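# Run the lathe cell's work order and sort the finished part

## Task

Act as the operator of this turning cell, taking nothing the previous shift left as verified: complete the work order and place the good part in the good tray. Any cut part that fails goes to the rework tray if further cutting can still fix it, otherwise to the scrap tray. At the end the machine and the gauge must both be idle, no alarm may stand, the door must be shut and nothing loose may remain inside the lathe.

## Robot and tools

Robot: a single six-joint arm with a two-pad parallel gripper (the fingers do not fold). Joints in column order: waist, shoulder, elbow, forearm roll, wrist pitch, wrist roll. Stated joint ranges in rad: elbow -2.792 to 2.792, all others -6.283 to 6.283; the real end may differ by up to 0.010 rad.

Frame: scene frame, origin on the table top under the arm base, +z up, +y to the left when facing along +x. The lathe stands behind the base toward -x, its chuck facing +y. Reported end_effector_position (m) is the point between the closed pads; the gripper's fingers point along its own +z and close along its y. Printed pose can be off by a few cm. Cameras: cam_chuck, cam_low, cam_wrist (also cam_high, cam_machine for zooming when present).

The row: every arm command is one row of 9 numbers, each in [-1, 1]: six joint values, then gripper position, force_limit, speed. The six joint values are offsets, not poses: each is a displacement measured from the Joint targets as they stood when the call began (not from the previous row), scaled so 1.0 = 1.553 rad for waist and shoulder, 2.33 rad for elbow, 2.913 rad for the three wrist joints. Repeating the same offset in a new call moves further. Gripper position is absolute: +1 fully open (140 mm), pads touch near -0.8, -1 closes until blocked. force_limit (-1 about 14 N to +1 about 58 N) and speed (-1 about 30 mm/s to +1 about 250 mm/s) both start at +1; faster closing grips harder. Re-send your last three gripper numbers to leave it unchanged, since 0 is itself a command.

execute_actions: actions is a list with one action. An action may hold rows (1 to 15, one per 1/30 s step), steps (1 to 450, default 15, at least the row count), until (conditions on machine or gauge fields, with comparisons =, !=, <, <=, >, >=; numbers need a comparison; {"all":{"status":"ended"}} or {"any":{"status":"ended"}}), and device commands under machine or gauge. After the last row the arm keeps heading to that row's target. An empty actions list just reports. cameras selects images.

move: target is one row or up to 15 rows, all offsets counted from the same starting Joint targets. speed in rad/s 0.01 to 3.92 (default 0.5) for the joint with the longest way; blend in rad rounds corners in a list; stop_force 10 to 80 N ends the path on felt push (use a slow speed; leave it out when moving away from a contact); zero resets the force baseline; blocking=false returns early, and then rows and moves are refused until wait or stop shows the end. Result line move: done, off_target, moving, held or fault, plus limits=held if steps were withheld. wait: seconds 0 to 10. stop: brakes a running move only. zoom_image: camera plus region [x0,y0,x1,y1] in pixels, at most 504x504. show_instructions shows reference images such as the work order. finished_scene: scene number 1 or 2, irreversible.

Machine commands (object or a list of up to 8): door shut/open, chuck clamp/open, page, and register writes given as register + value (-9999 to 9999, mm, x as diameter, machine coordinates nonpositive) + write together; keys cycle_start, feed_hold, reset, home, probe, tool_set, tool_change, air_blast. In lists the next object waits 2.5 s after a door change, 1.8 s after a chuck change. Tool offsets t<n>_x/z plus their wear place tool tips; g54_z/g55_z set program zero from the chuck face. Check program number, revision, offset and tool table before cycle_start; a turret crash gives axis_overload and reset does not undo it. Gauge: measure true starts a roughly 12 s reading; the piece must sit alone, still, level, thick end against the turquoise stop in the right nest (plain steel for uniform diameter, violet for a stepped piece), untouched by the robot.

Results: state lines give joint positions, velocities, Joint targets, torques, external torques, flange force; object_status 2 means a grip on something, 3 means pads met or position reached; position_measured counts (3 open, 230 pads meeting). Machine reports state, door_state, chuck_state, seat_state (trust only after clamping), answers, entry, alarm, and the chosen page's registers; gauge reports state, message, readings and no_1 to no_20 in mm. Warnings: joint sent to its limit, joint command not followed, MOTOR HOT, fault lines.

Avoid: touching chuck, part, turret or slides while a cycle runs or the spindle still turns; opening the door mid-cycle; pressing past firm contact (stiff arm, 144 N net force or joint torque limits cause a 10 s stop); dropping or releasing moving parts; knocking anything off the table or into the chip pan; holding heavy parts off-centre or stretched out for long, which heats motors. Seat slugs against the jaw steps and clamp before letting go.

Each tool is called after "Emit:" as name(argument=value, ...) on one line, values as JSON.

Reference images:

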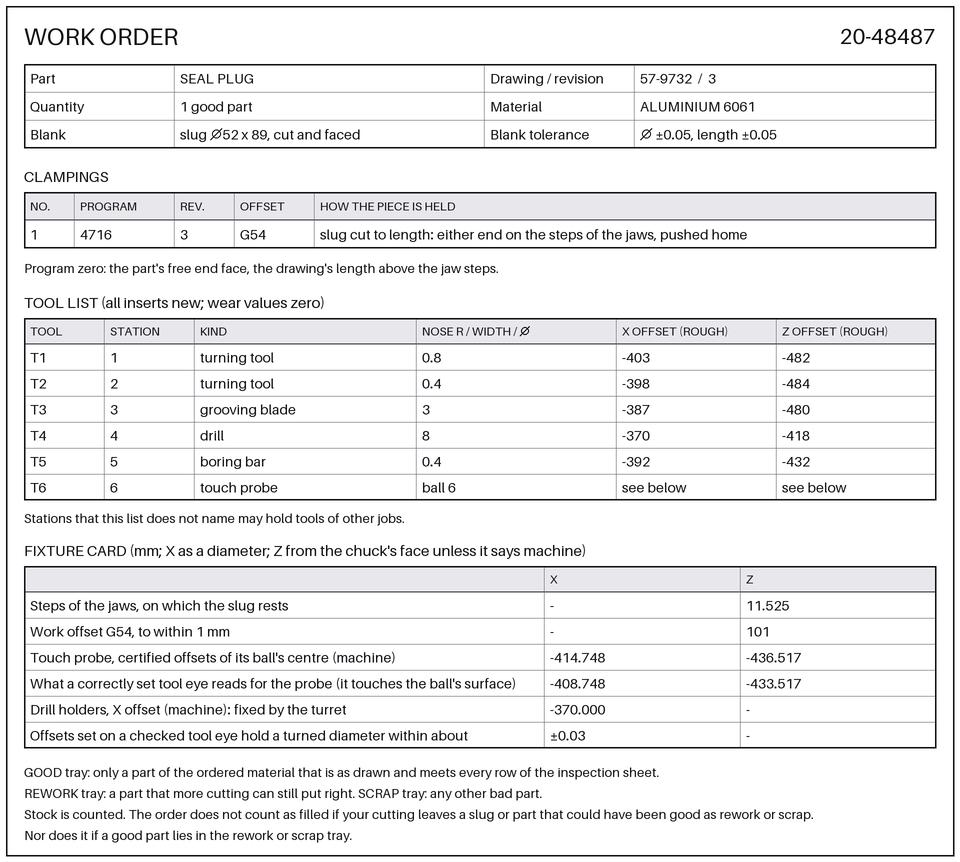

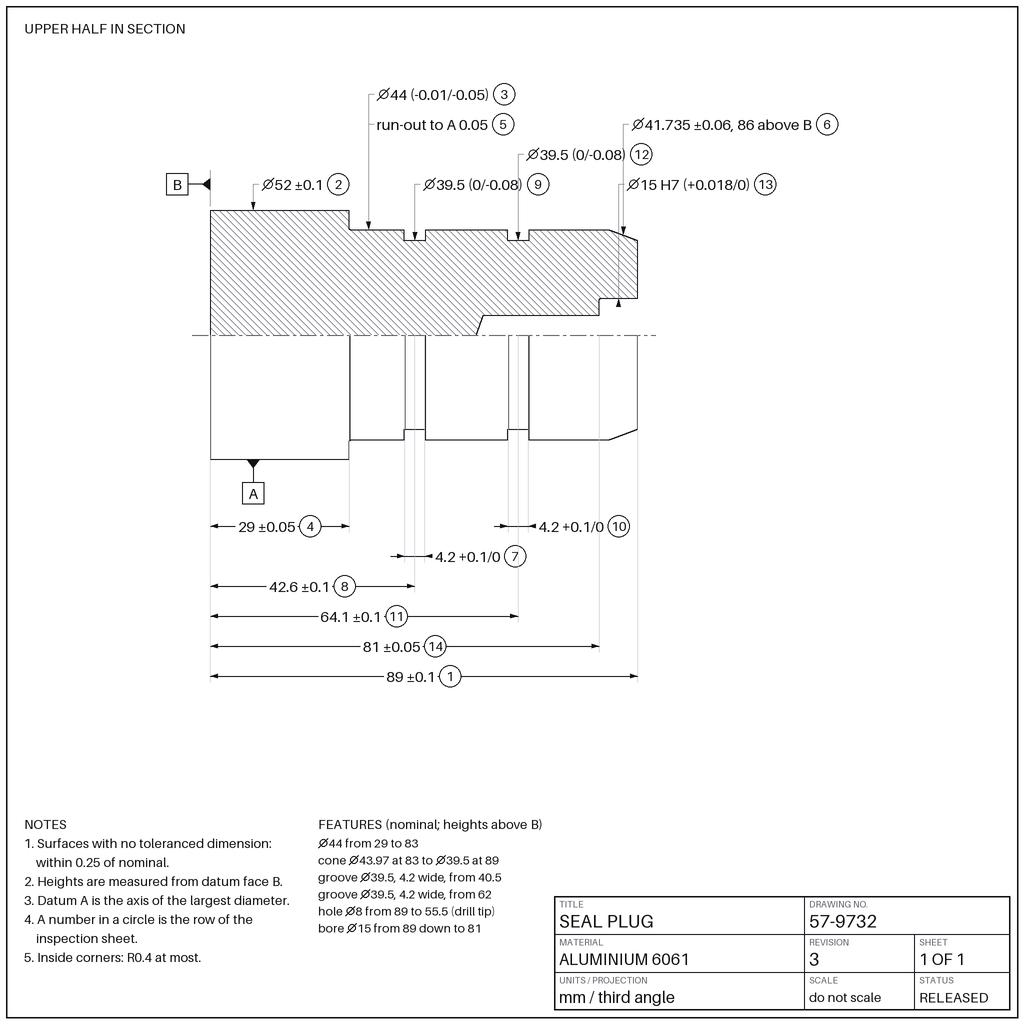

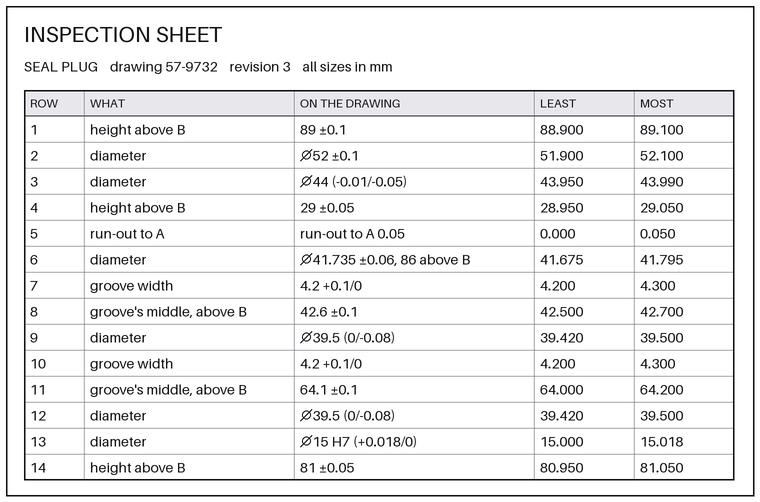

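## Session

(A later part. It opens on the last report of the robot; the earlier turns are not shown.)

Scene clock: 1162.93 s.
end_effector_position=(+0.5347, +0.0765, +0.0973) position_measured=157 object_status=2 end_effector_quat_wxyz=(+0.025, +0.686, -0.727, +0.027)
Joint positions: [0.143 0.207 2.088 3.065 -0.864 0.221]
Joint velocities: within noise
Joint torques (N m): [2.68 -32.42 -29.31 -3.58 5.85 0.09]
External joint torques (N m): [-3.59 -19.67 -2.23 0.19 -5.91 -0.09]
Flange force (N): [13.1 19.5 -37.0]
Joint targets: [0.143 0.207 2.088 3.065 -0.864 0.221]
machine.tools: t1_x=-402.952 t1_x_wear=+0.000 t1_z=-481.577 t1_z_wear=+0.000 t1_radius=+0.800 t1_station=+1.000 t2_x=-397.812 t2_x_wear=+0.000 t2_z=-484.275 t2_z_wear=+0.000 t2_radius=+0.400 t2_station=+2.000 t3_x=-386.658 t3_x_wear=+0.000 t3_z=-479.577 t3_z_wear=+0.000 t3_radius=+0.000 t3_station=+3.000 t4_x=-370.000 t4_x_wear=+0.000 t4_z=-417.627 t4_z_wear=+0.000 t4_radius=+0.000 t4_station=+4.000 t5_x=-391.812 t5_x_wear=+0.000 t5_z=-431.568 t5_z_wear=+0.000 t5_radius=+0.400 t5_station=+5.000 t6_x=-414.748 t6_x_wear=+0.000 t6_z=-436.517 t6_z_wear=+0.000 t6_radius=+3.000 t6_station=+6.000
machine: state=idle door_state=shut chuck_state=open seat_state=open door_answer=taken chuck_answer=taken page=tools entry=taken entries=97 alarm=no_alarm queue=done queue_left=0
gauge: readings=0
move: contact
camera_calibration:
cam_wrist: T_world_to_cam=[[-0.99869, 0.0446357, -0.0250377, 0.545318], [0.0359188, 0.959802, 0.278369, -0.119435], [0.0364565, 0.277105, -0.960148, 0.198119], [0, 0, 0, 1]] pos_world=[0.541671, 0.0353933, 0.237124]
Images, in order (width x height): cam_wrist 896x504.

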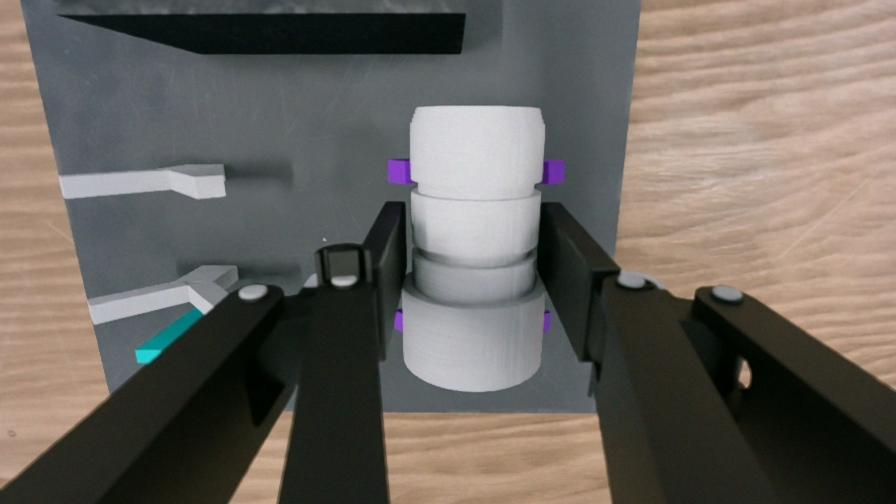

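Emit:
move(target=[0,-0.0004,-0.00017,0,-0.00035,0,-1,1,-1], speed=0.01, cameras=[])

Emit:
execute_actions(actions=[{"rows":[[0,0,0,0,0,0,0.0,1,-1]],"steps":50}], cameras=["cam_wrist","cam_low"])

Scene clock: 1169.97 s.
end_effector_position=(+0.5347, +0.0765, +0.0977) position_measured=157 object_status=2 end_effector_quat_wxyz=(+0.025, +0.686, -0.727, +0.026)
Joint positions: [0.143 0.206 2.088 3.065 -0.865 0.221]
Joint velocities: within noise
Joint torques (N m): [2.85 -46.56 -34.64 -3.68 2.69 -0.04]
External joint torques (N m): [-3.63 -5.53 2.92 0.27 -2.74 0.04]
Flange force (N): [9.5 10.5 -9.4]
Joint targets: [0.143 0.206 2.088 3.065 -0.865 0.221]
machine.tools: t1_x=-402.952 t1_x_wear=+0.000 t1_z=-481.577 t1_z_wear=+0.000 t1_radius=+0.800 t1_station=+1.000 t2_x=-397.812 t2_x_wear=+0.000 t2_z=-484.275 t2_z_wear=+0.000 t2_radius=+0.400 t2_station=+2.000 t3_x=-386.658 t3_x_wear=+0.000 t3_z=-479.577 t3_z_wear=+0.000 t3_radius=+0.000 t3_station=+3.000 t4_x=-370.000 t4_x_wear=+0.000 t4_z=-417.627 t4_z_wear=+0.000 t4_radius=+0.000 t4_station=+4.000 t5_x=-391.812 t5_x_wear=+0.000 t5_z=-431.568 t5_z_wear=+0.000 t5_radius=+0.400 t5_station=+5.000 t6_x=-414.748 t6_x_wear=+0.000 t6_z=-436.517 t6_z_wear=+0.000 t6_radius=+3.000 t6_station=+6.000
machine: state=idle door_state=shut chuck_state=open seat_state=open door_answer=taken chuck_answer=taken page=tools entry=taken entries=97 alarm=no_alarm queue=done queue_left=0
gauge: readings=0
move: done
No camera images: "cameras" was empty.

Scene clock: 1171.83 s.
end_effector_position=(+0.5347, +0.0765, +0.0978) position_measured=129 object_status=3 end_effector_quat_wxyz=(+0.025, +0.686, -0.727, +0.027)
Joint positions: [0.143 0.206 2.088 3.065 -0.865 0.221]
Joint velocities: within noise
Joint torques (N m): [3.86 -49.88 -33.67 -3.39 0.55 -0.11]
External joint torques (N m): [-4.82 -2.07 2.12 0 -0.61 0.11]
Flange force (N): [10.0 4.9 -1.5]
Joint targets: [0.143 0.206 2.088 3.065 -0.865 0.221]
machine.tools: t1_x=-402.952 t1_x_wear=+0.000 t1_z=-481.577 t1_z_wear=+0.000 t1_radius=+0.800 t1_station=+1.000 t2_x=-397.812 t2_x_wear=+0.000 t2_z=-484.275 t2_z_wear=+0.000 t2_radius=+0.400 t2_station=+2.000 t3_x=-386.658 t3_x_wear=+0.000 t3_z=-479.577 t3_z_wear=+0.000 t3_radius=+0.000 t3_station=+3.000 t4_x=-370.000 t4_x_wear=+0.000 t4_z=-417.627 t4_z_wear=+0.000 t4_radius=+0.000 t4_station=+4.000 t5_x=-391.812 t5_x_wear=+0.000 t5_z=-431.568 t5_z_wear=+0.000 t5_radius=+0.400 t5_station=+5.000 t6_x=-414.748 t6_x_wear=+0.000 t6_z=-436.517 t6_z_wear=+0.000 t6_radius=+3.000 t6_station=+6.000
machine: state=idle door_state=shut chuck_state=open seat_state=open door_answer=taken chuck_answer=taken page=tools entry=taken entries=97 alarm=no_alarm queue=done queue_left=0
gauge: readings=0
camera_calibration:
cam_wrist: T_world_to_cam=[[-0.998686, 0.0446622, -0.025134, 0.54535], [0.0359174, 0.959801, 0.278373, -0.119574], [0.0365564, 0.277104, -0.960144, 0.198544], [0, 0, 0, 1]] pos_world=[0.54167, 0.0353932, 0.237624]
Images, in order (width x height): cam_low 896x504, cam_wrist 896x504.

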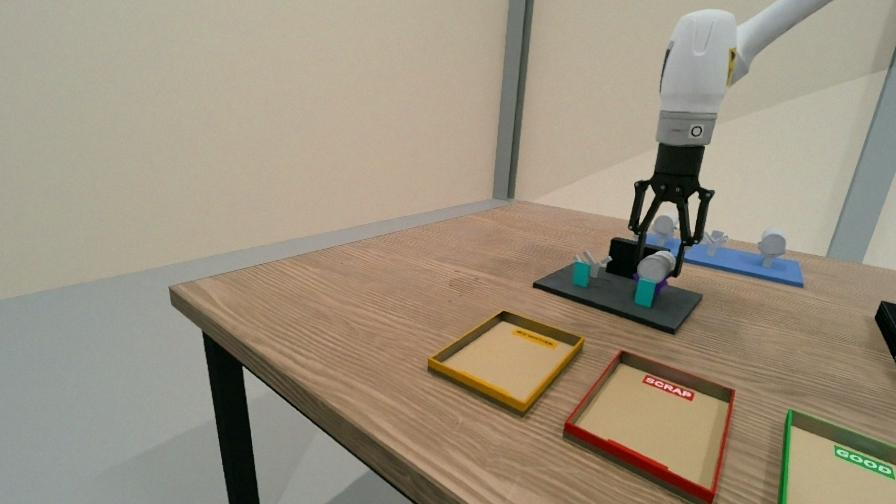

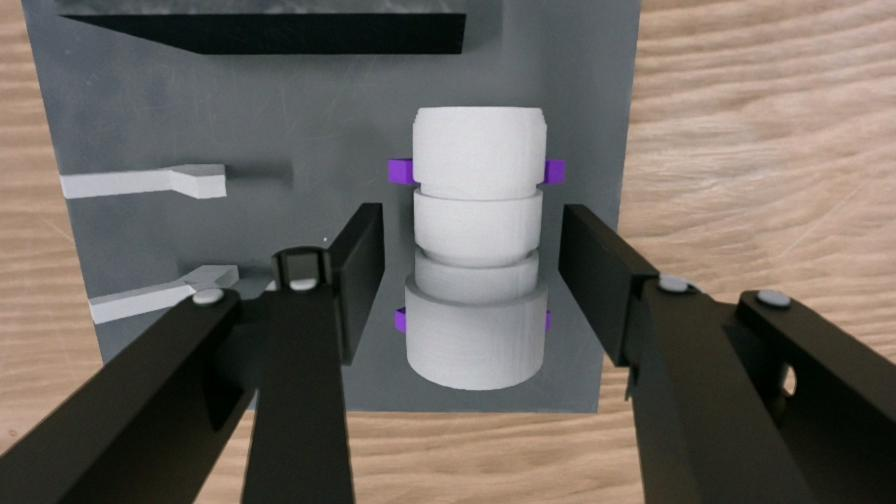

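Emit:
move(target=[-0.0054,-0.0018,0.0015,0,0.0003,-0.0029,0.0,1,-1], speed=0.03, cameras=["cam_wrist"])

Emit:
execute_actions(actions=[{"rows":[[0,0,0,0,0,0,-1,1,-1]],"steps":50}], cameras=["cam_wrist"])

Scene clock: 1198.77 s.
end_effector_position=(+0.5334, +0.0719, +0.0979) position_measured=129 object_status=3 end_effector_quat_wxyz=(+0.025, +0.686, -0.727, +0.026)
Joint positions: [0.135 0.203 2.091 3.065 -0.865 0.213]
Joint velocities: within noise
Joint torques (N m): [3.66 -49.58 -33.61 -3.38 0.56 -0.14]
External joint torques (N m): [-4.68 -2.11 1.89 -0.03 -0.61 0.14]
Flange force (N): [9.7 4.7 -1.7]
Joint targets: [0.135 0.203 2.091 3.065 -0.865 0.213]
machine.tools: t1_x=-402.952 t1_x_wear=+0.000 t1_z=-481.577 t1_z_wear=+0.000 t1_radius=+0.800 t1_station=+1.000 t2_x=-397.812 t2_x_wear=+0.000 t2_z=-484.275 t2_z_wear=+0.000 t2_radius=+0.400 t2_station=+2.000 t3_x=-386.658 t3_x_wear=+0.000 t3_z=-479.577 t3_z_wear=+0.000 t3_radius=+0.000 t3_station=+3.000 t4_x=-370.000 t4_x_wear=+0.000 t4_z=-417.627 t4_z_wear=+0.000 t4_radius=+0.000 t4_station=+4.000 t5_x=-391.812 t5_x_wear=+0.000 t5_z=-431.568 t5_z_wear=+0.000 t5_radius=+0.400 t5_station=+5.000 t6_x=-414.748 t6_x_wear=+0.000 t6_z=-436.517 t6_z_wear=+0.000 t6_radius=+3.000 t6_station=+6.000
machine: state=idle door_state=shut chuck_state=open seat_state=open door_answer=taken chuck_answer=taken page=tools entry=taken entries=97 alarm=no_alarm queue=done queue_left=0
gauge: readings=0
move: done
camera_calibration:
cam_wrist: T_world_to_cam=[[-0.9987, 0.0445545, -0.0247451, 0.544284], [0.0359188, 0.959778, 0.278451, -0.115066], [0.0361561, 0.277201, -0.960132, 0.200196], [0, 0, 0, 1]] pos_world=[0.540471, 0.0306932, 0.237723]
Images, in order (width x height): cam_wrist 896x504.

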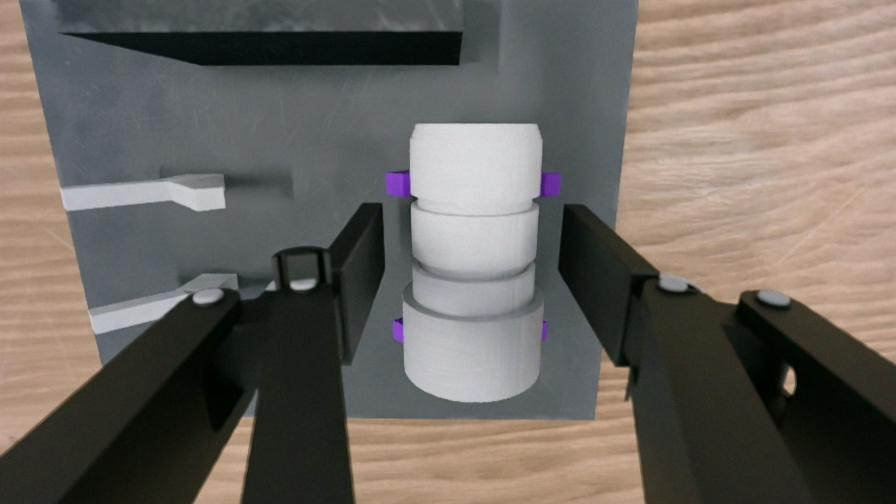

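Scene clock: 1200.63 s.
end_effector_position=(+0.5334, +0.0718, +0.0979) position_measured=167 object_status=2 end_effector_quat_wxyz=(+0.025, +0.686, -0.727, +0.026)
Joint positions: [0.135 0.203 2.091 3.065 -0.865 0.212]
Joint velocities: within noise
Joint torques (N m): [2.05 -39.31 -30.51 -3.64 3.67 0.11]
External joint torques (N m): [-2.99 -12.5 -1.37 0.21 -3.71 -0.11]
Flange force (N): [9.6 12.4 -23.4]
Joint targets: [0.135 0.203 2.091 3.065 -0.865 0.213]
machine.tools: t1_x=-402.952 t1_x_wear=+0.000 t1_z=-481.577 t1_z_wear=+0.000 t1_radius=+0.800 t1_station=+1.000 t2_x=-397.812 t2_x_wear=+0.000 t2_z=-484.275 t2_z_wear=+0.000 t2_radius=+0.400 t2_station=+2.000 t3_x=-386.658 t3_x_wear=+0.000 t3_z=-479.577 t3_z_wear=+0.000 t3_radius=+0.000 t3_station=+3.000 t4_x=-370.000 t4_x_wear=+0.000 t4_z=-417.627 t4_z_wear=+0.000 t4_radius=+0.000 t4_station=+4.000 t5_x=-391.812 t5_x_wear=+0.000 t5_z=-431.568 t5_z_wear=+0.000 t5_radius=+0.400 t5_station=+5.000 t6_x=-414.748 t6_x_wear=+0.000 t6_z=-436.517 t6_z_wear=+0.000 t6_radius=+3.000 t6_station=+6.000
machine: state=idle door_state=shut chuck_state=open seat_state=open door_answer=taken chuck_answer=taken page=tools entry=taken entries=97 alarm=no_alarm queue=done queue_left=0
gauge: readings=0
camera_calibration:
cam_wrist: T_world_to_cam=[[-0.9987, 0.0445545, -0.0247451, 0.544284], [0.0359188, 0.959778, 0.278451, -0.115066], [0.0361561, 0.277201, -0.960132, 0.200196], [0, 0, 0, 1]] pos_world=[0.540471, 0.0306932, 0.237723]
Images, in order (width x height): cam_wrist 896x504.

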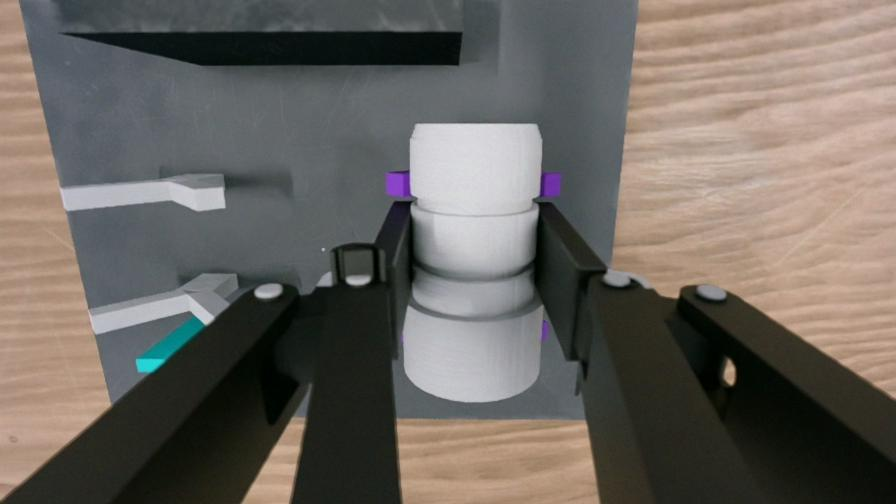

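Emit:
move(target=[0,-0.0005,-0.0002,0,-0.0004,0,-1,1,-1], speed=0.01, cameras=[])

Emit:
move(target=[0.009,0.0019,-0.0016,0,-0.0003,0.0048,-1,1,-1], speed=0.01, stop_force=12, cameras=["cam_wrist"])

Scene clock: 1212.53 s.
end_effector_position=(+0.5335, +0.0718, +0.0985) position_measured=167 object_status=2 end_effector_quat_wxyz=(+0.025, +0.686, -0.727, +0.026)
Joint positions: [0.135 0.202 2.091 3.065 -0.866 0.213]
Joint velocities: within noise
Joint torques (N m): [3.65 -51.76 -35.37 -3.46 0.55 -0.11]
External joint torques (N m): [-4.49 0.12 3.75 0.07 -0.61 0.11]
Flange force (N): [9.2 4.9 2.5]
Joint targets: [0.135 0.202 2.091 3.065 -0.866 0.213]
machine.tools: t1_x=-402.952 t1_x_wear=+0.000 t1_z=-481.577 t1_z_wear=+0.000 t1_radius=+0.800 t1_station=+1.000 t2_x=-397.812 t2_x_wear=+0.000 t2_z=-484.275 t2_z_wear=+0.000 t2_radius=+0.400 t2_station=+2.000 t3_x=-386.658 t3_x_wear=+0.000 t3_z=-479.577 t3_z_wear=+0.000 t3_radius=+0.000 t3_station=+3.000 t4_x=-370.000 t4_x_wear=+0.000 t4_z=-417.627 t4_z_wear=+0.000 t4_radius=+0.000 t4_station=+4.000 t5_x=-391.812 t5_x_wear=+0.000 t5_z=-431.568 t5_z_wear=+0.000 t5_radius=+0.400 t5_station=+5.000 t6_x=-414.748 t6_x_wear=+0.000 t6_z=-436.517 t6_z_wear=+0.000 t6_radius=+3.000 t6_station=+6.000
machine: state=idle door_state=shut chuck_state=open seat_state=open door_answer=taken chuck_answer=taken page=tools entry=taken entries=97 alarm=no_alarm queue=done queue_left=0
gauge: readings=0
move: done
No camera images: "cameras" was empty.

Scene clock: 1214.53 s.
end_effector_position=(+0.5344, +0.0795, +0.0984) position_measured=167 object_status=2 end_effector_quat_wxyz=(+0.024, +0.686, -0.727, +0.027)
Joint positions: [0.149 0.205 2.087 3.065 -0.867 0.226]
Joint velocities: within noise
Joint torques (N m): [7.5 -47.37 -40.96 -1.42 5.94 0]
External joint torques (N m): [-8.74 -4.63 9.14 -2.01 -5.98 0]
Flange force (N): [20.7 17.3 -8.9]
Joint targets: [0.149 0.205 2.087 3.065 -0.867 0.226]
machine.tools: t1_x=-402.952 t1_x_wear=+0.000 t1_z=-481.577 t1_z_wear=+0.000 t1_radius=+0.800 t1_station=+1.000 t2_x=-397.812 t2_x_wear=+0.000 t2_z=-484.275 t2_z_wear=+0.000 t2_radius=+0.400 t2_station=+2.000 t3_x=-386.658 t3_x_wear=+0.000 t3_z=-479.577 t3_z_wear=+0.000 t3_radius=+0.000 t3_station=+3.000 t4_x=-370.000 t4_x_wear=+0.000 t4_z=-417.627 t4_z_wear=+0.000 t4_radius=+0.000 t4_station=+4.000 t5_x=-391.812 t5_x_wear=+0.000 t5_z=-431.568 t5_z_wear=+0.000 t5_radius=+0.400 t5_station=+5.000 t6_x=-414.748 t6_x_wear=+0.000 t6_z=-436.517 t6_z_wear=+0.000 t6_radius=+3.000 t6_station=+6.000
machine: state=idle door_state=shut chuck_state=open seat_state=open door_answer=taken chuck_answer=taken page=tools entry=taken entries=97 alarm=no_alarm queue=done queue_left=0
gauge: readings=0
move: done
camera_calibration:
cam_wrist: T_world_to_cam=[[-0.998675, 0.0446757, -0.0255498, 0.544924], [0.0358181, 0.959828, 0.278293, -0.122534], [0.0369564, 0.277009, -0.960156, 0.198094], [0, 0, 0, 1]] pos_world=[0.54127, 0.0383935, 0.238224]
Images, in order (width x height): cam_wrist 896x504.

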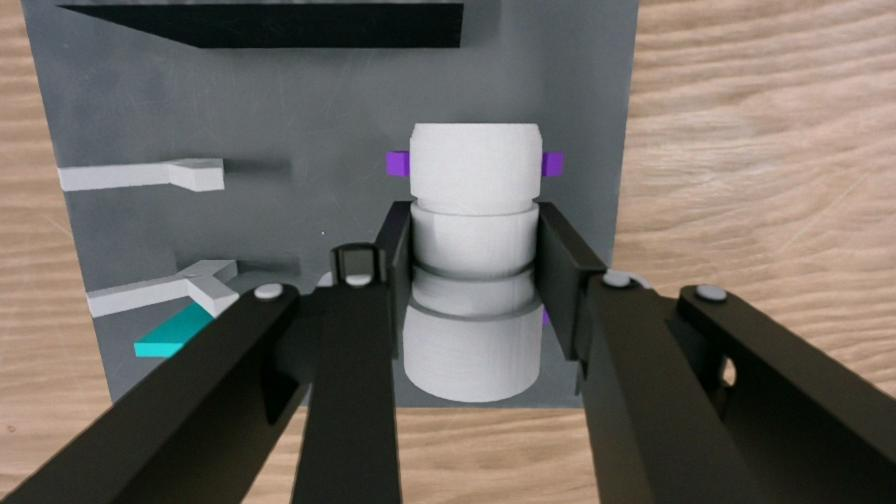

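Emit:
execute_actions(actions=[{"rows":[[0,0,0,0,0,0,0.1,1,-1]],"steps":60}], cameras=["cam_wrist"])

Emit:
execute_actions(actions=[{"gauge":{"measure":true},"steps":420,"until":{"gauge":{"readings":["=",1]}}}], cameras=[])

Scene clock: 1224.17 s.
end_effector_position=(+0.5345, +0.0795, +0.0984) position_measured=117 object_status=3 end_effector_quat_wxyz=(+0.024, +0.686, -0.727, +0.027)
Joint positions: [0.149 0.205 2.087 3.065 -0.867 0.226]
Joint velocities: within noise
Joint torques (N m): [3.72 -50 -33.68 -3.38 0.58 -0.09]
External joint torques (N m): [-4.68 -2.02 1.94 -0.03 -0.63 0.09]
Flange force (N): [9.8 4.5 -1.6]
Joint targets: [0.149 0.205 2.087 3.065 -0.867 0.226]
machine.tools: t1_x=-402.952 t1_x_wear=+0.000 t1_z=-481.577 t1_z_wear=+0.000 t1_radius=+0.800 t1_station=+1.000 t2_x=-397.812 t2_x_wear=+0.000 t2_z=-484.275 t2_z_wear=+0.000 t2_radius=+0.400 t2_station=+2.000 t3_x=-386.658 t3_x_wear=+0.000 t3_z=-479.577 t3_z_wear=+0.000 t3_radius=+0.000 t3_station=+3.000 t4_x=-370.000 t4_x_wear=+0.000 t4_z=-417.627 t4_z_wear=+0.000 t4_radius=+0.000 t4_station=+4.000 t5_x=-391.812 t5_x_wear=+0.000 t5_z=-431.568 t5_z_wear=+0.000 t5_radius=+0.400 t5_station=+5.000 t6_x=-414.748 t6_x_wear=+0.000 t6_z=-436.517 t6_z_wear=+0.000 t6_radius=+3.000 t6_station=+6.000
machine: state=idle door_state=shut chuck_state=open seat_state=open door_answer=taken chuck_answer=taken page=tools entry=taken entries=97 alarm=no_alarm queue=done queue_left=0
gauge: readings=0
camera_calibration:
cam_wrist: T_world_to_cam=[[-0.998675, 0.0446757, -0.0255498, 0.545023], [0.0358181, 0.959828, 0.278293, -0.122538], [0.0369564, 0.277009, -0.960156, 0.19809], [0, 0, 0, 1]] pos_world=[0.54137, 0.0383935, 0.238224]
Images, in order (width x height): cam_wrist 896x504.

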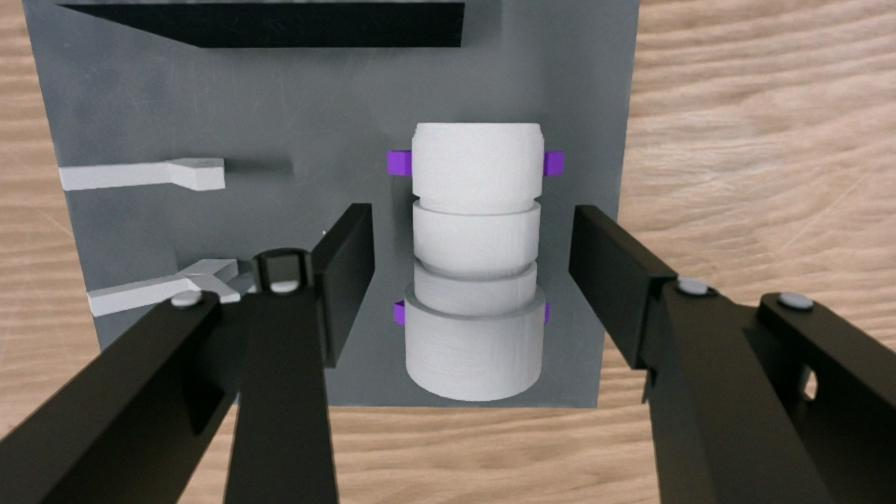

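Scene clock: 1236.37 s.
end_effector_position=(+0.5344, +0.0795, +0.0984) position_measured=117 object_status=3 end_effector_quat_wxyz=(+0.024, +0.686, -0.727, +0.027)
Joint positions: [0.149 0.205 2.087 3.065 -0.867 0.226]
Joint velocities: within noise
Joint torques (N m): [3.82 -50.07 -33.74 -3.37 0.54 -0.1]
External joint torques (N m): [-4.8 -1.9 2.13 -0.03 -0.6 0.1]
Flange force (N): [10.0 4.6 -1.2]
Joint targets: [0.149 0.205 2.087 3.065 -0.867 0.226]
Tool commands: gripper/position=+0.1 gripper/force_limit=+1.0 gripper/speed=-1.0
machine.tools: t1_x=-402.952 t1_x_wear=+0.000 t1_z=-481.577 t1_z_wear=+0.000 t1_radius=+0.800 t1_station=+1.000 t2_x=-397.812 t2_x_wear=+0.000 t2_z=-484.275 t2_z_wear=+0.000 t2_radius=+0.400 t2_station=+2.000 t3_x=-386.658 t3_x_wear=+0.000 t3_z=-479.577 t3_z_wear=+0.000 t3_radius=+0.000 t3_station=+3.000 t4_x=-370.000 t4_x_wear=+0.000 t4_z=-417.627 t4_z_wear=+0.000 t4_radius=+0.000 t4_station=+4.000 t5_x=-391.812 t5_x_wear=+0.000 t5_z=-431.568 t5_z_wear=+0.000 t5_radius=+0.400 t5_station=+5.000 t6_x=-414.748 t6_x_wear=+0.000 t6_z=-436.517 t6_z_wear=+0.000 t6_radius=+3.000 t6_station=+6.000
machine: state=idle door_state=shut chuck_state=open seat_state=open door_answer=taken chuck_answer=taken page=tools entry=taken entries=97 alarm=no_alarm queue=done queue_left=0
gauge: message=started readings=1 no_1=88.973 no_2=51.989 no_3=43.970 no_4=29.001 no_5=0.002 no_6=41.737 no_7=4.252 no_8=42.598 no_9=39.458 no_10=4.254 no_11=64.104 no_12=39.457 no_13=15.008 no_14=81.002
No camera images: "cameras" was empty.

Emit:
execute_actions(actions=[{"rows":[[0,0,0,0,0,0,-1,1,-1]],"steps":55}], cameras=[])

Emit:
move(target=[[0,-0.0751,-0.0535,0.0038,-0.0827,-0.0031,-1,1,-1],[0.5661,-0.0614,0.0105,0.033,-0.0165,0.2904,-1,1,-1]], speed=[0.15,0.5], cameras=["cam_wrist","cam_low"])

Scene clock: 1287.60 s.
end_effector_position=(+0.5344, +0.0795, +0.0984) position_measured=167 object_status=2 end_effector_quat_wxyz=(+0.024, +0.686, -0.727, +0.027)
Joint positions: [0.149 0.205 2.087 3.065 -0.867 0.226]
Joint velocities: within noise
Joint torques (N m): [-0.1 -38.07 -43.38 -4.83 11.75 0.06]
External joint torques (N m): [-0.64 -14.05 11.54 1.41 -11.79 -0.07]
Flange force (N): [10.3 34.7 -31.2]
Joint targets: [0.149 0.205 2.087 3.065 -0.867 0.226]
machine.tools: t1_x=-402.952 t1_x_wear=+0.000 t1_z=-481.577 t1_z_wear=+0.000 t1_radius=+0.800 t1_station=+1.000 t2_x=-397.812 t2_x_wear=+0.000 t2_z=-484.275 t2_z_wear=+0.000 t2_radius=+0.400 t2_station=+2.000 t3_x=-386.658 t3_x_wear=+0.000 t3_z=-479.577 t3_z_wear=+0.000 t3_radius=+0.000 t3_station=+3.000 t4_x=-370.000 t4_x_wear=+0.000 t4_z=-417.627 t4_z_wear=+0.000 t4_radius=+0.000 t4_station=+4.000 t5_x=-391.812 t5_x_wear=+0.000 t5_z=-431.568 t5_z_wear=+0.000 t5_radius=+0.400 t5_station=+5.000 t6_x=-414.748 t6_x_wear=+0.000 t6_z=-436.517 t6_z_wear=+0.000 t6_radius=+3.000 t6_station=+6.000
machine: state=idle door_state=shut chuck_state=open seat_state=open door_answer=taken chuck_answer=taken page=tools entry=taken entries=97 alarm=no_alarm queue=done queue_left=0
gauge: message=started readings=1 no_1=88.973 no_2=51.989 no_3=43.970 no_4=29.001 no_5=0.002 no_6=41.737 no_7=4.252 no_8=42.598 no_9=39.458 no_10=4.254 no_11=64.104 no_12=39.457 no_13=15.008 no_14=81.002
No camera images: "cameras" was empty.

Scene clock: 1291.40 s.
end_effector_position=(+0.2448, +0.4550, +0.1300) position_measured=167 object_status=2 end_effector_quat_wxyz=(+0.000, -0.676, +0.737, +0.000)
Joint positions: [1.028 0.11 2.112 3.161 -0.915 1.072]
Joint velocities: within noise
Joint torques (N m): [4.02 -45.1 -36.78 -3.39 0.6 -0.07]
External joint torques (N m): [-4.57 0.16 3.72 -0.03 -0.64 0.07]
Flange force (N): [9.7 -5.3 2.1]
Joint targets: [1.028 0.110 2.112 3.161 -0.915 1.072]
machine.tools: t1_x=-402.952 t1_x_wear=+0.000 t1_z=-481.577 t1_z_wear=+0.000 t1_radius=+0.800 t1_station=+1.000 t2_x=-397.812 t2_x_wear=+0.000 t2_z=-484.275 t2_z_wear=+0.000 t2_radius=+0.400 t2_station=+2.000 t3_x=-386.658 t3_x_wear=+0.000 t3_z=-479.577 t3_z_wear=+0.000 t3_radius=+0.000 t3_station=+3.000 t4_x=-370.000 t4_x_wear=+0.000 t4_z=-417.627 t4_z_wear=+0.000 t4_radius=+0.000 t4_station=+4.000 t5_x=-391.812 t5_x_wear=+0.000 t5_z=-431.568 t5_z_wear=+0.000 t5_radius=+0.400 t5_station=+5.000 t6_x=-414.748 t6_x_wear=+0.000 t6_z=-436.517 t6_z_wear=+0.000 t6_radius=+3.000 t6_station=+6.000
machine: state=idle door_state=shut chuck_state=open seat_state=open door_answer=taken chuck_answer=taken page=tools entry=taken entries=97 alarm=no_alarm queue=done queue_left=0
gauge: message=started readings=1 no_1=88.973 no_2=51.989 no_3=43.970 no_4=29.001 no_5=0.002 no_6=41.737 no_7=4.252 no_8=42.598 no_9=39.458 no_10=4.254 no_11=64.104 no_12=39.457 no_13=15.008 no_14=81.002
move: done
camera_calibration:
cam_wrist: T_world_to_cam=[[-0.996996, 0.0744823, -0.0212453, 0.225194], [0.062508, 0.935729, 0.347137, -0.485851], [0.0457354, 0.344767, -0.937574, 0.0991831], [0, 0, 0, 1]] pos_world=[0.25035, 0.403657, 0.266433]
Images, in order (width x height): cam_low 896x504, cam_wrist 896x504.

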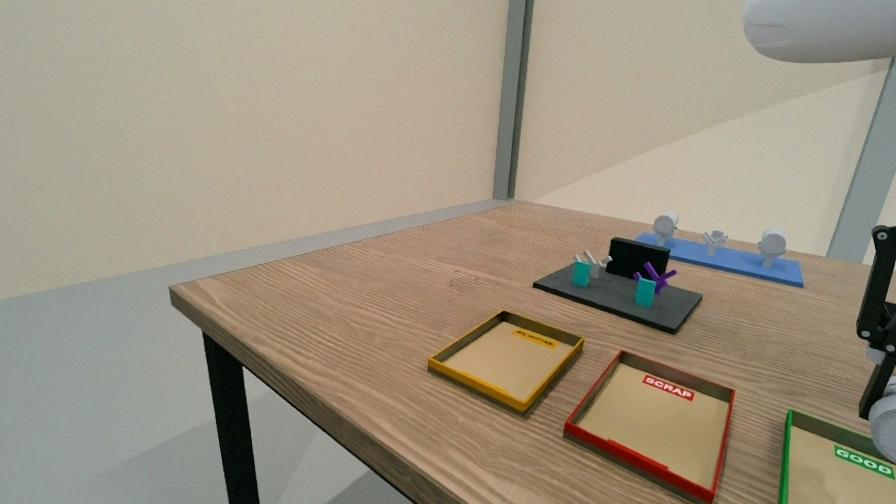

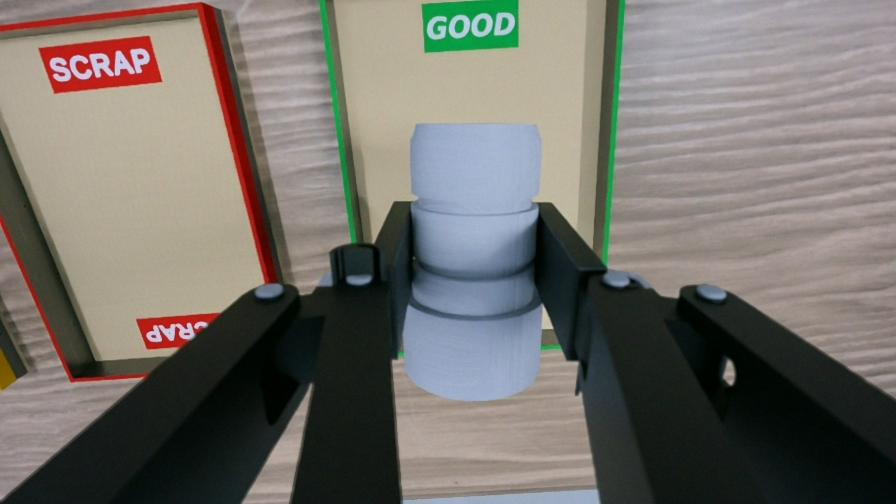

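Emit:
move(target=[0,0.0483,0.0217,0,0.0431,0,-1,1,-1], speed=0.08, cameras=[])

Emit:
move(target=[0,0.0321,0.0106,0,0.0255,0,-1,1,-1], speed=0.015, stop_force=10, cameras=["cam_wrist"])

Scene clock: 1301.13 s.
end_effector_position=(+0.2458, +0.4540, +0.0701) position_measured=167 object_status=2 end_effector_quat_wxyz=(+0.000, -0.675, +0.738, -0.001)
Joint positions: [1.028 0.185 2.162 3.161 -0.789 1.072]
Joint velocities: within noise
Joint torques (N m): [4.16 -49.13 -33.04 -3.06 0.6 -0.09]
External joint torques (N m): [-4.66 -0.04 3.32 -0.02 -0.64 0.09]
Flange force (N): [9.4 -5.6 0.9]
Joint targets: [1.028 0.185 2.162 3.161 -0.789 1.072]
machine.tools: t1_x=-402.952 t1_x_wear=+0.000 t1_z=-481.577 t1_z_wear=+0.000 t1_radius=+0.800 t1_station=+1.000 t2_x=-397.812 t2_x_wear=+0.000 t2_z=-484.275 t2_z_wear=+0.000 t2_radius=+0.400 t2_station=+2.000 t3_x=-386.658 t3_x_wear=+0.000 t3_z=-479.577 t3_z_wear=+0.000 t3_radius=+0.000 t3_station=+3.000 t4_x=-370.000 t4_x_wear=+0.000 t4_z=-417.627 t4_z_wear=+0.000 t4_radius=+0.000 t4_station=+4.000 t5_x=-391.812 t5_x_wear=+0.000 t5_z=-431.568 t5_z_wear=+0.000 t5_radius=+0.400 t5_station=+5.000 t6_x=-414.748 t6_x_wear=+0.000 t6_z=-436.517 t6_z_wear=+0.000 t6_radius=+3.000 t6_station=+6.000
machine: state=idle door_state=shut chuck_state=open seat_state=open door_answer=taken chuck_answer=taken page=tools entry=taken entries=97 alarm=no_alarm queue=done queue_left=0
gauge: message=started readings=1 no_1=88.973 no_2=51.989 no_3=43.970 no_4=29.001 no_5=0.002 no_6=41.737 no_7=4.252 no_8=42.598 no_9=39.458 no_10=4.254 no_11=64.104 no_12=39.457 no_13=15.008 no_14=81.002
move: done
No camera images: "cameras" was empty.

Scene clock: 1305.03 s.
end_effector_position=(+0.2464, +0.4537, +0.0464) position_measured=167 object_status=2 end_effector_quat_wxyz=(+0.000, -0.675, +0.738, -0.001)
Joint positions: [1.028 0.219 2.179 3.161 -0.739 1.072]
Joint velocities: within noise
Joint torques (N m): [4.5 -38.94 -26.48 -2.68 3.05 -0.08]
External joint torques (N m): [-5.23 -11.94 -1.45 -0.23 -3.11 0.08]
Flange force (N): [15.3 -3.9 -25.1]
Joint targets: [1.028 0.219 2.179 3.161 -0.739 1.072]
machine.tools: t1_x=-402.952 t1_x_wear=+0.000 t1_z=-481.577 t1_z_wear=+0.000 t1_radius=+0.800 t1_station=+1.000 t2_x=-397.812 t2_x_wear=+0.000 t2_z=-484.275 t2_z_wear=+0.000 t2_radius=+0.400 t2_station=+2.000 t3_x=-386.658 t3_x_wear=+0.000 t3_z=-479.577 t3_z_wear=+0.000 t3_radius=+0.000 t3_station=+3.000 t4_x=-370.000 t4_x_wear=+0.000 t4_z=-417.627 t4_z_wear=+0.000 t4_radius=+0.000 t4_station=+4.000 t5_x=-391.812 t5_x_wear=+0.000 t5_z=-431.568 t5_z_wear=+0.000 t5_radius=+0.400 t5_station=+5.000 t6_x=-414.748 t6_x_wear=+0.000 t6_z=-436.517 t6_z_wear=+0.000 t6_radius=+3.000 t6_station=+6.000
machine: state=idle door_state=shut chuck_state=open seat_state=open door_answer=taken chuck_answer=taken page=tools entry=taken entries=97 alarm=no_alarm queue=done queue_left=0
gauge: message=started readings=1 no_1=88.973 no_2=51.989 no_3=43.970 no_4=29.001 no_5=0.002 no_6=41.737 no_7=4.252 no_8=42.598 no_9=39.458 no_10=4.254 no_11=64.104 no_12=39.457 no_13=15.008 no_14=81.002
move: contact; the wrist pitch is farthest, 0.024 rad from its target
camera_calibration:
cam_wrist: T_world_to_cam=[[-0.99677, 0.0769064, -0.0231189, 0.22401], [0.0642044, 0.9361, 0.345824, -0.456247], [0.0482377, 0.343223, -0.938014, 0.0212913], [0, 0, 0, 1]] pos_world=[0.251552, 0.402557, 0.182932]
Images, in order (width x height): cam_wrist 896x504.

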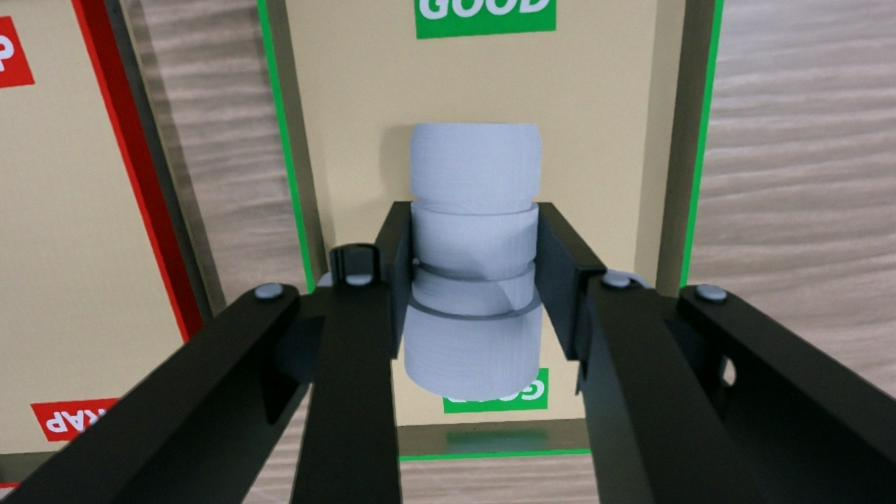

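Emit:
move(target=[0,-0.0004,-0.00013,0,-0.0003,0,-1,1,-1], speed=0.01, cameras=[])

Emit:
execute_actions(actions=[{"rows":[[0,0,0,0,0,0,0.0,1,-1]],"steps":60}], cameras=["cam_wrist"])

Emit:
move(target=[0,-0.0704,-0.0293,0,-0.0605,0,0.0,1,-1], speed=0.12, cameras=["cam_wrist","cam_chuck"])

Scene clock: 1312.53 s.
end_effector_position=(+0.2463, +0.4537, +0.0468) position_measured=167 object_status=2 end_effector_quat_wxyz=(+0.000, -0.675, +0.738, -0.001)
Joint positions: [1.028 0.218 2.179 3.161 -0.74 1.072]
Joint velocities: within noise
Joint torques (N m): [3.8 -50.41 -31.37 -2.91 0.62 -0.1]
External joint torques (N m): [-4.43 -0.53 3.4 0.01 -0.68 0.1]
Flange force (N): [9.9 -4.9 0.0]
Joint targets: [1.028 0.218 2.179 3.161 -0.740 1.072]
machine.tools: t1_x=-402.952 t1_x_wear=+0.000 t1_z=-481.577 t1_z_wear=+0.000 t1_radius=+0.800 t1_station=+1.000 t2_x=-397.812 t2_x_wear=+0.000 t2_z=-484.275 t2_z_wear=+0.000 t2_radius=+0.400 t2_station=+2.000 t3_x=-386.658 t3_x_wear=+0.000 t3_z=-479.577 t3_z_wear=+0.000 t3_radius=+0.000 t3_station=+3.000 t4_x=-370.000 t4_x_wear=+0.000 t4_z=-417.627 t4_z_wear=+0.000 t4_radius=+0.000 t4_station=+4.000 t5_x=-391.812 t5_x_wear=+0.000 t5_z=-431.568 t5_z_wear=+0.000 t5_radius=+0.400 t5_station=+5.000 t6_x=-414.748 t6_x_wear=+0.000 t6_z=-436.517 t6_z_wear=+0.000 t6_radius=+3.000 t6_station=+6.000
machine: state=idle door_state=shut chuck_state=open seat_state=open door_answer=taken chuck_answer=taken page=tools entry=taken entries=97 alarm=no_alarm queue=done queue_left=0
gauge: message=started readings=1 no_1=88.973 no_2=51.989 no_3=43.970 no_4=29.001 no_5=0.002 no_6=41.737 no_7=4.252 no_8=42.598 no_9=39.458 no_10=4.254 no_11=64.104 no_12=39.457 no_13=15.008 no_14=81.002
move: done
No camera images: "cameras" was empty.

Scene clock: 1314.73 s.
end_effector_position=(+0.2464, +0.4538, +0.0468) position_measured=129 object_status=3 end_effector_quat_wxyz=(+0.000, -0.675, +0.738, -0.001)
Joint positions: [1.028 0.218 2.179 3.161 -0.74 1.072]
Joint velocities: within noise
Joint torques (N m): [4.1 -48.72 -29.81 -2.88 0.62 -0.13]
External joint torques (N m): [-4.74 -2.19 1.74 -0.02 -0.67 0.13]
Flange force (N): [9.4 -5.6 -3.6]
Joint targets: [1.028 0.218 2.179 3.161 -0.740 1.072]
machine.tools: t1_x=-402.952 t1_x_wear=+0.000 t1_z=-481.577 t1_z_wear=+0.000 t1_radius=+0.800 t1_station=+1.000 t2_x=-397.812 t2_x_wear=+0.000 t2_z=-484.275 t2_z_wear=+0.000 t2_radius=+0.400 t2_station=+2.000 t3_x=-386.658 t3_x_wear=+0.000 t3_z=-479.577 t3_z_wear=+0.000 t3_radius=+0.000 t3_station=+3.000 t4_x=-370.000 t4_x_wear=+0.000 t4_z=-417.627 t4_z_wear=+0.000 t4_radius=+0.000 t4_station=+4.000 t5_x=-391.812 t5_x_wear=+0.000 t5_z=-431.568 t5_z_wear=+0.000 t5_radius=+0.400 t5_station=+5.000 t6_x=-414.748 t6_x_wear=+0.000 t6_z=-436.517 t6_z_wear=+0.000 t6_radius=+3.000 t6_station=+6.000
machine: state=idle door_state=shut chuck_state=open seat_state=open door_answer=taken chuck_answer=taken page=tools entry=taken entries=97 alarm=no_alarm queue=done queue_left=0
gauge: message=started readings=1 no_1=88.973 no_2=51.989 no_3=43.970 no_4=29.001 no_5=0.002 no_6=41.737 no_7=4.252 no_8=42.598 no_9=39.458 no_10=4.254 no_11=64.104 no_12=39.457 no_13=15.008 no_14=81.002
camera_calibration:
cam_wrist: T_world_to_cam=[[-0.99677, 0.0769057, -0.0231114, 0.22402], [0.0642017, 0.936068, 0.345912, -0.456422], [0.0482364, 0.343311, -0.937982, 0.0217195], [0, 0, 0, 1]] pos_world=[0.251552, 0.402557, 0.183432]
Images, in order (width x height): cam_wrist 896x504.

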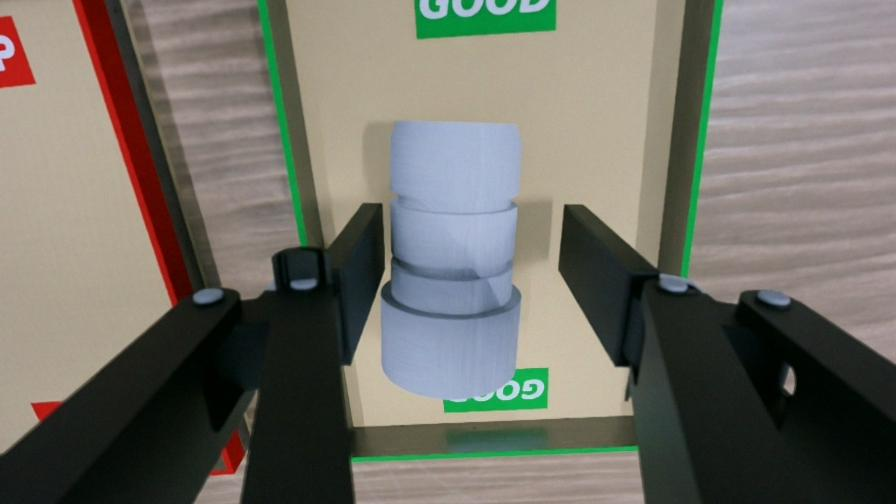

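Scene clock: 1316.50 s.
end_effector_position=(+0.2450, +0.4554, +0.1312) position_measured=129 object_status=3 end_effector_quat_wxyz=(-0.001, +0.676, -0.737, +0.000)
Joint positions: [1.028 0.109 2.11 3.161 -0.916 1.072]
Joint velocities: within noise
Joint torques (N m): [4.14 -43 -34.99 -3.4 0.6 -0.14]
External joint torques (N m): [-4.59 -1.83 1.86 -0.02 -0.64 0.14]
Flange force (N): [9.4 -5.3 -1.9]
Joint targets: [1.028 0.109 2.110 3.161 -0.916 1.072]
machine.tools: t1_x=-402.952 t1_x_wear=+0.000 t1_z=-481.577 t1_z_wear=+0.000 t1_radius=+0.800 t1_station=+1.000 t2_x=-397.812 t2_x_wear=+0.000 t2_z=-484.275 t2_z_wear=+0.000 t2_radius=+0.400 t2_station=+2.000 t3_x=-386.658 t3_x_wear=+0.000 t3_z=-479.577 t3_z_wear=+0.000 t3_radius=+0.000 t3_station=+3.000 t4_x=-370.000 t4_x_wear=+0.000 t4_z=-417.627 t4_z_wear=+0.000 t4_radius=+0.000 t4_station=+4.000 t5_x=-391.812 t5_x_wear=+0.000 t5_z=-431.568 t5_z_wear=+0.000 t5_radius=+0.400 t5_station=+5.000 t6_x=-414.748 t6_x_wear=+0.000 t6_z=-436.517 t6_z_wear=+0.000 t6_radius=+3.000 t6_station=+6.000
machine: state=idle door_state=shut chuck_state=open seat_state=open door_answer=taken chuck_answer=taken page=tools entry=taken entries=97 alarm=no_alarm queue=done queue_left=0
gauge: message=started readings=1 no_1=88.973 no_2=51.989 no_3=43.970 no_4=29.001 no_5=0.002 no_6=41.737 no_7=4.252 no_8=42.598 no_9=39.458 no_10=4.254 no_11=64.104 no_12=39.457 no_13=15.008 no_14=81.002
move: done
camera_calibration:
cam_wrist: T_world_to_cam=[[-0.996992, 0.0743912, -0.0217455, 0.225464], [0.0622048, 0.935409, 0.348051, -0.486593], [0.0462329, 0.345652, -0.937223, 0.0996284], [0, 0, 0, 1]] pos_world=[0.250449, 0.403955, 0.267636]
Images, in order (width x height): cam_chuck 896x504, cam_wrist 896x504.

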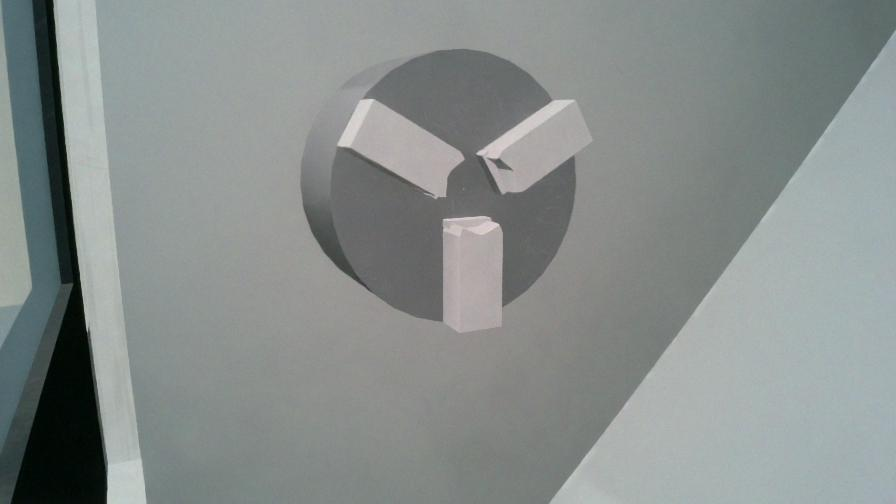

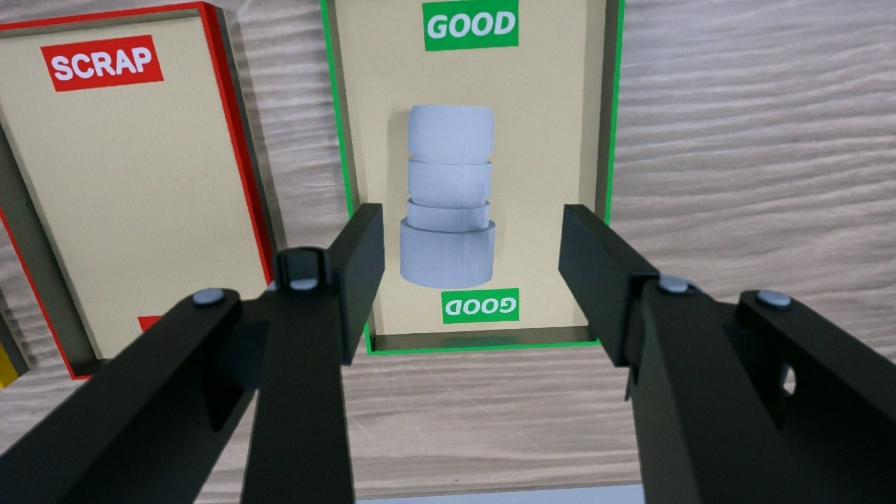

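Emit:
wait(seconds=1.5, cameras=["cam_wrist"])

Scene clock: 1322.90 s.
end_effector_position=(+0.2450, +0.4555, +0.1313) position_measured=129 object_status=3 end_effector_quat_wxyz=(-0.001, +0.676, -0.737, +0.000)
Joint positions: [1.028 0.109 2.11 3.161 -0.916 1.072]
Joint velocities: within noise
Joint torques (N m): [4.01 -42.81 -35.11 -3.42 0.61 -0.15]
External joint torques (N m): [-4.29 -2.13 1.93 0 -0.65 0.15]
Flange force (N): [9.6 -4.5 -2.1]
Joint targets: [1.028 0.109 2.110 3.161 -0.916 1.072]
Tool commands: gripper/position=+0.0 gripper/force_limit=+1.0 gripper/speed=-1.0
machine.tools: t1_x=-402.952 t1_x_wear=+0.000 t1_z=-481.577 t1_z_wear=+0.000 t1_radius=+0.800 t1_station=+1.000 t2_x=-397.812 t2_x_wear=+0.000 t2_z=-484.275 t2_z_wear=+0.000 t2_radius=+0.400 t2_station=+2.000 t3_x=-386.658 t3_x_wear=+0.000 t3_z=-479.577 t3_z_wear=+0.000 t3_radius=+0.000 t3_station=+3.000 t4_x=-370.000 t4_x_wear=+0.000 t4_z=-417.627 t4_z_wear=+0.000 t4_radius=+0.000 t4_station=+4.000 t5_x=-391.812 t5_x_wear=+0.000 t5_z=-431.568 t5_z_wear=+0.000 t5_radius=+0.400 t5_station=+5.000 t6_x=-414.748 t6_x_wear=+0.000 t6_z=-436.517 t6_z_wear=+0.000 t6_radius=+3.000 t6_station=+6.000
machine: state=idle door_state=shut chuck_state=open seat_state=open door_answer=taken chuck_answer=taken page=tools entry=taken entries=97 alarm=no_alarm queue=done queue_left=0
gauge: message=started readings=1 no_1=88.973 no_2=51.989 no_3=43.970 no_4=29.001 no_5=0.002 no_6=41.737 no_7=4.252 no_8=42.598 no_9=39.458 no_10=4.254 no_11=64.104 no_12=39.457 no_13=15.008 no_14=81.002
wait: 1.50 s; at rest from the start
camera_calibration:
cam_wrist: T_world_to_cam=[[-0.996992, 0.0743904, -0.0217383, 0.225465], [0.0622022, 0.935377, 0.348139, -0.486638], [0.0462317, 0.34574, -0.937191, 0.0996785], [0, 0, 0, 1]] pos_world=[0.250449, 0.403955, 0.267737]
Images, in order (width x height): cam_wrist 896x504.

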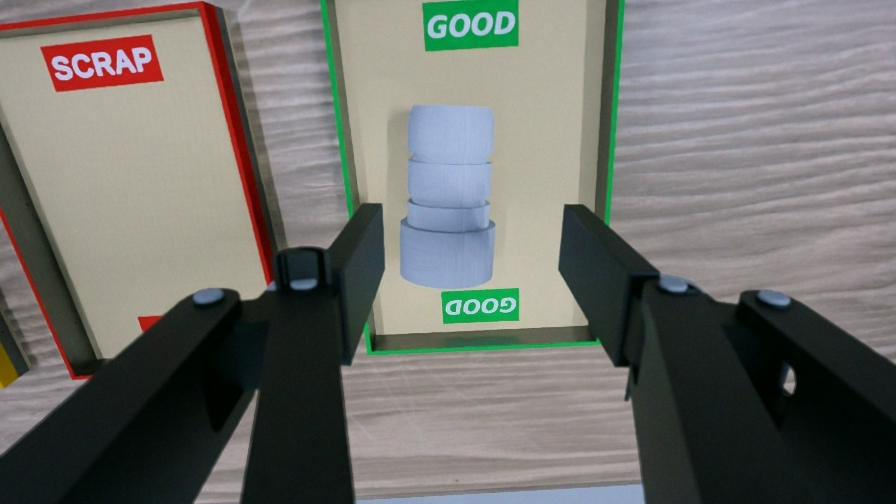

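At rest in the good tray.

Emit:
finished_scene(scene=2)

The scene is finished: the task was done.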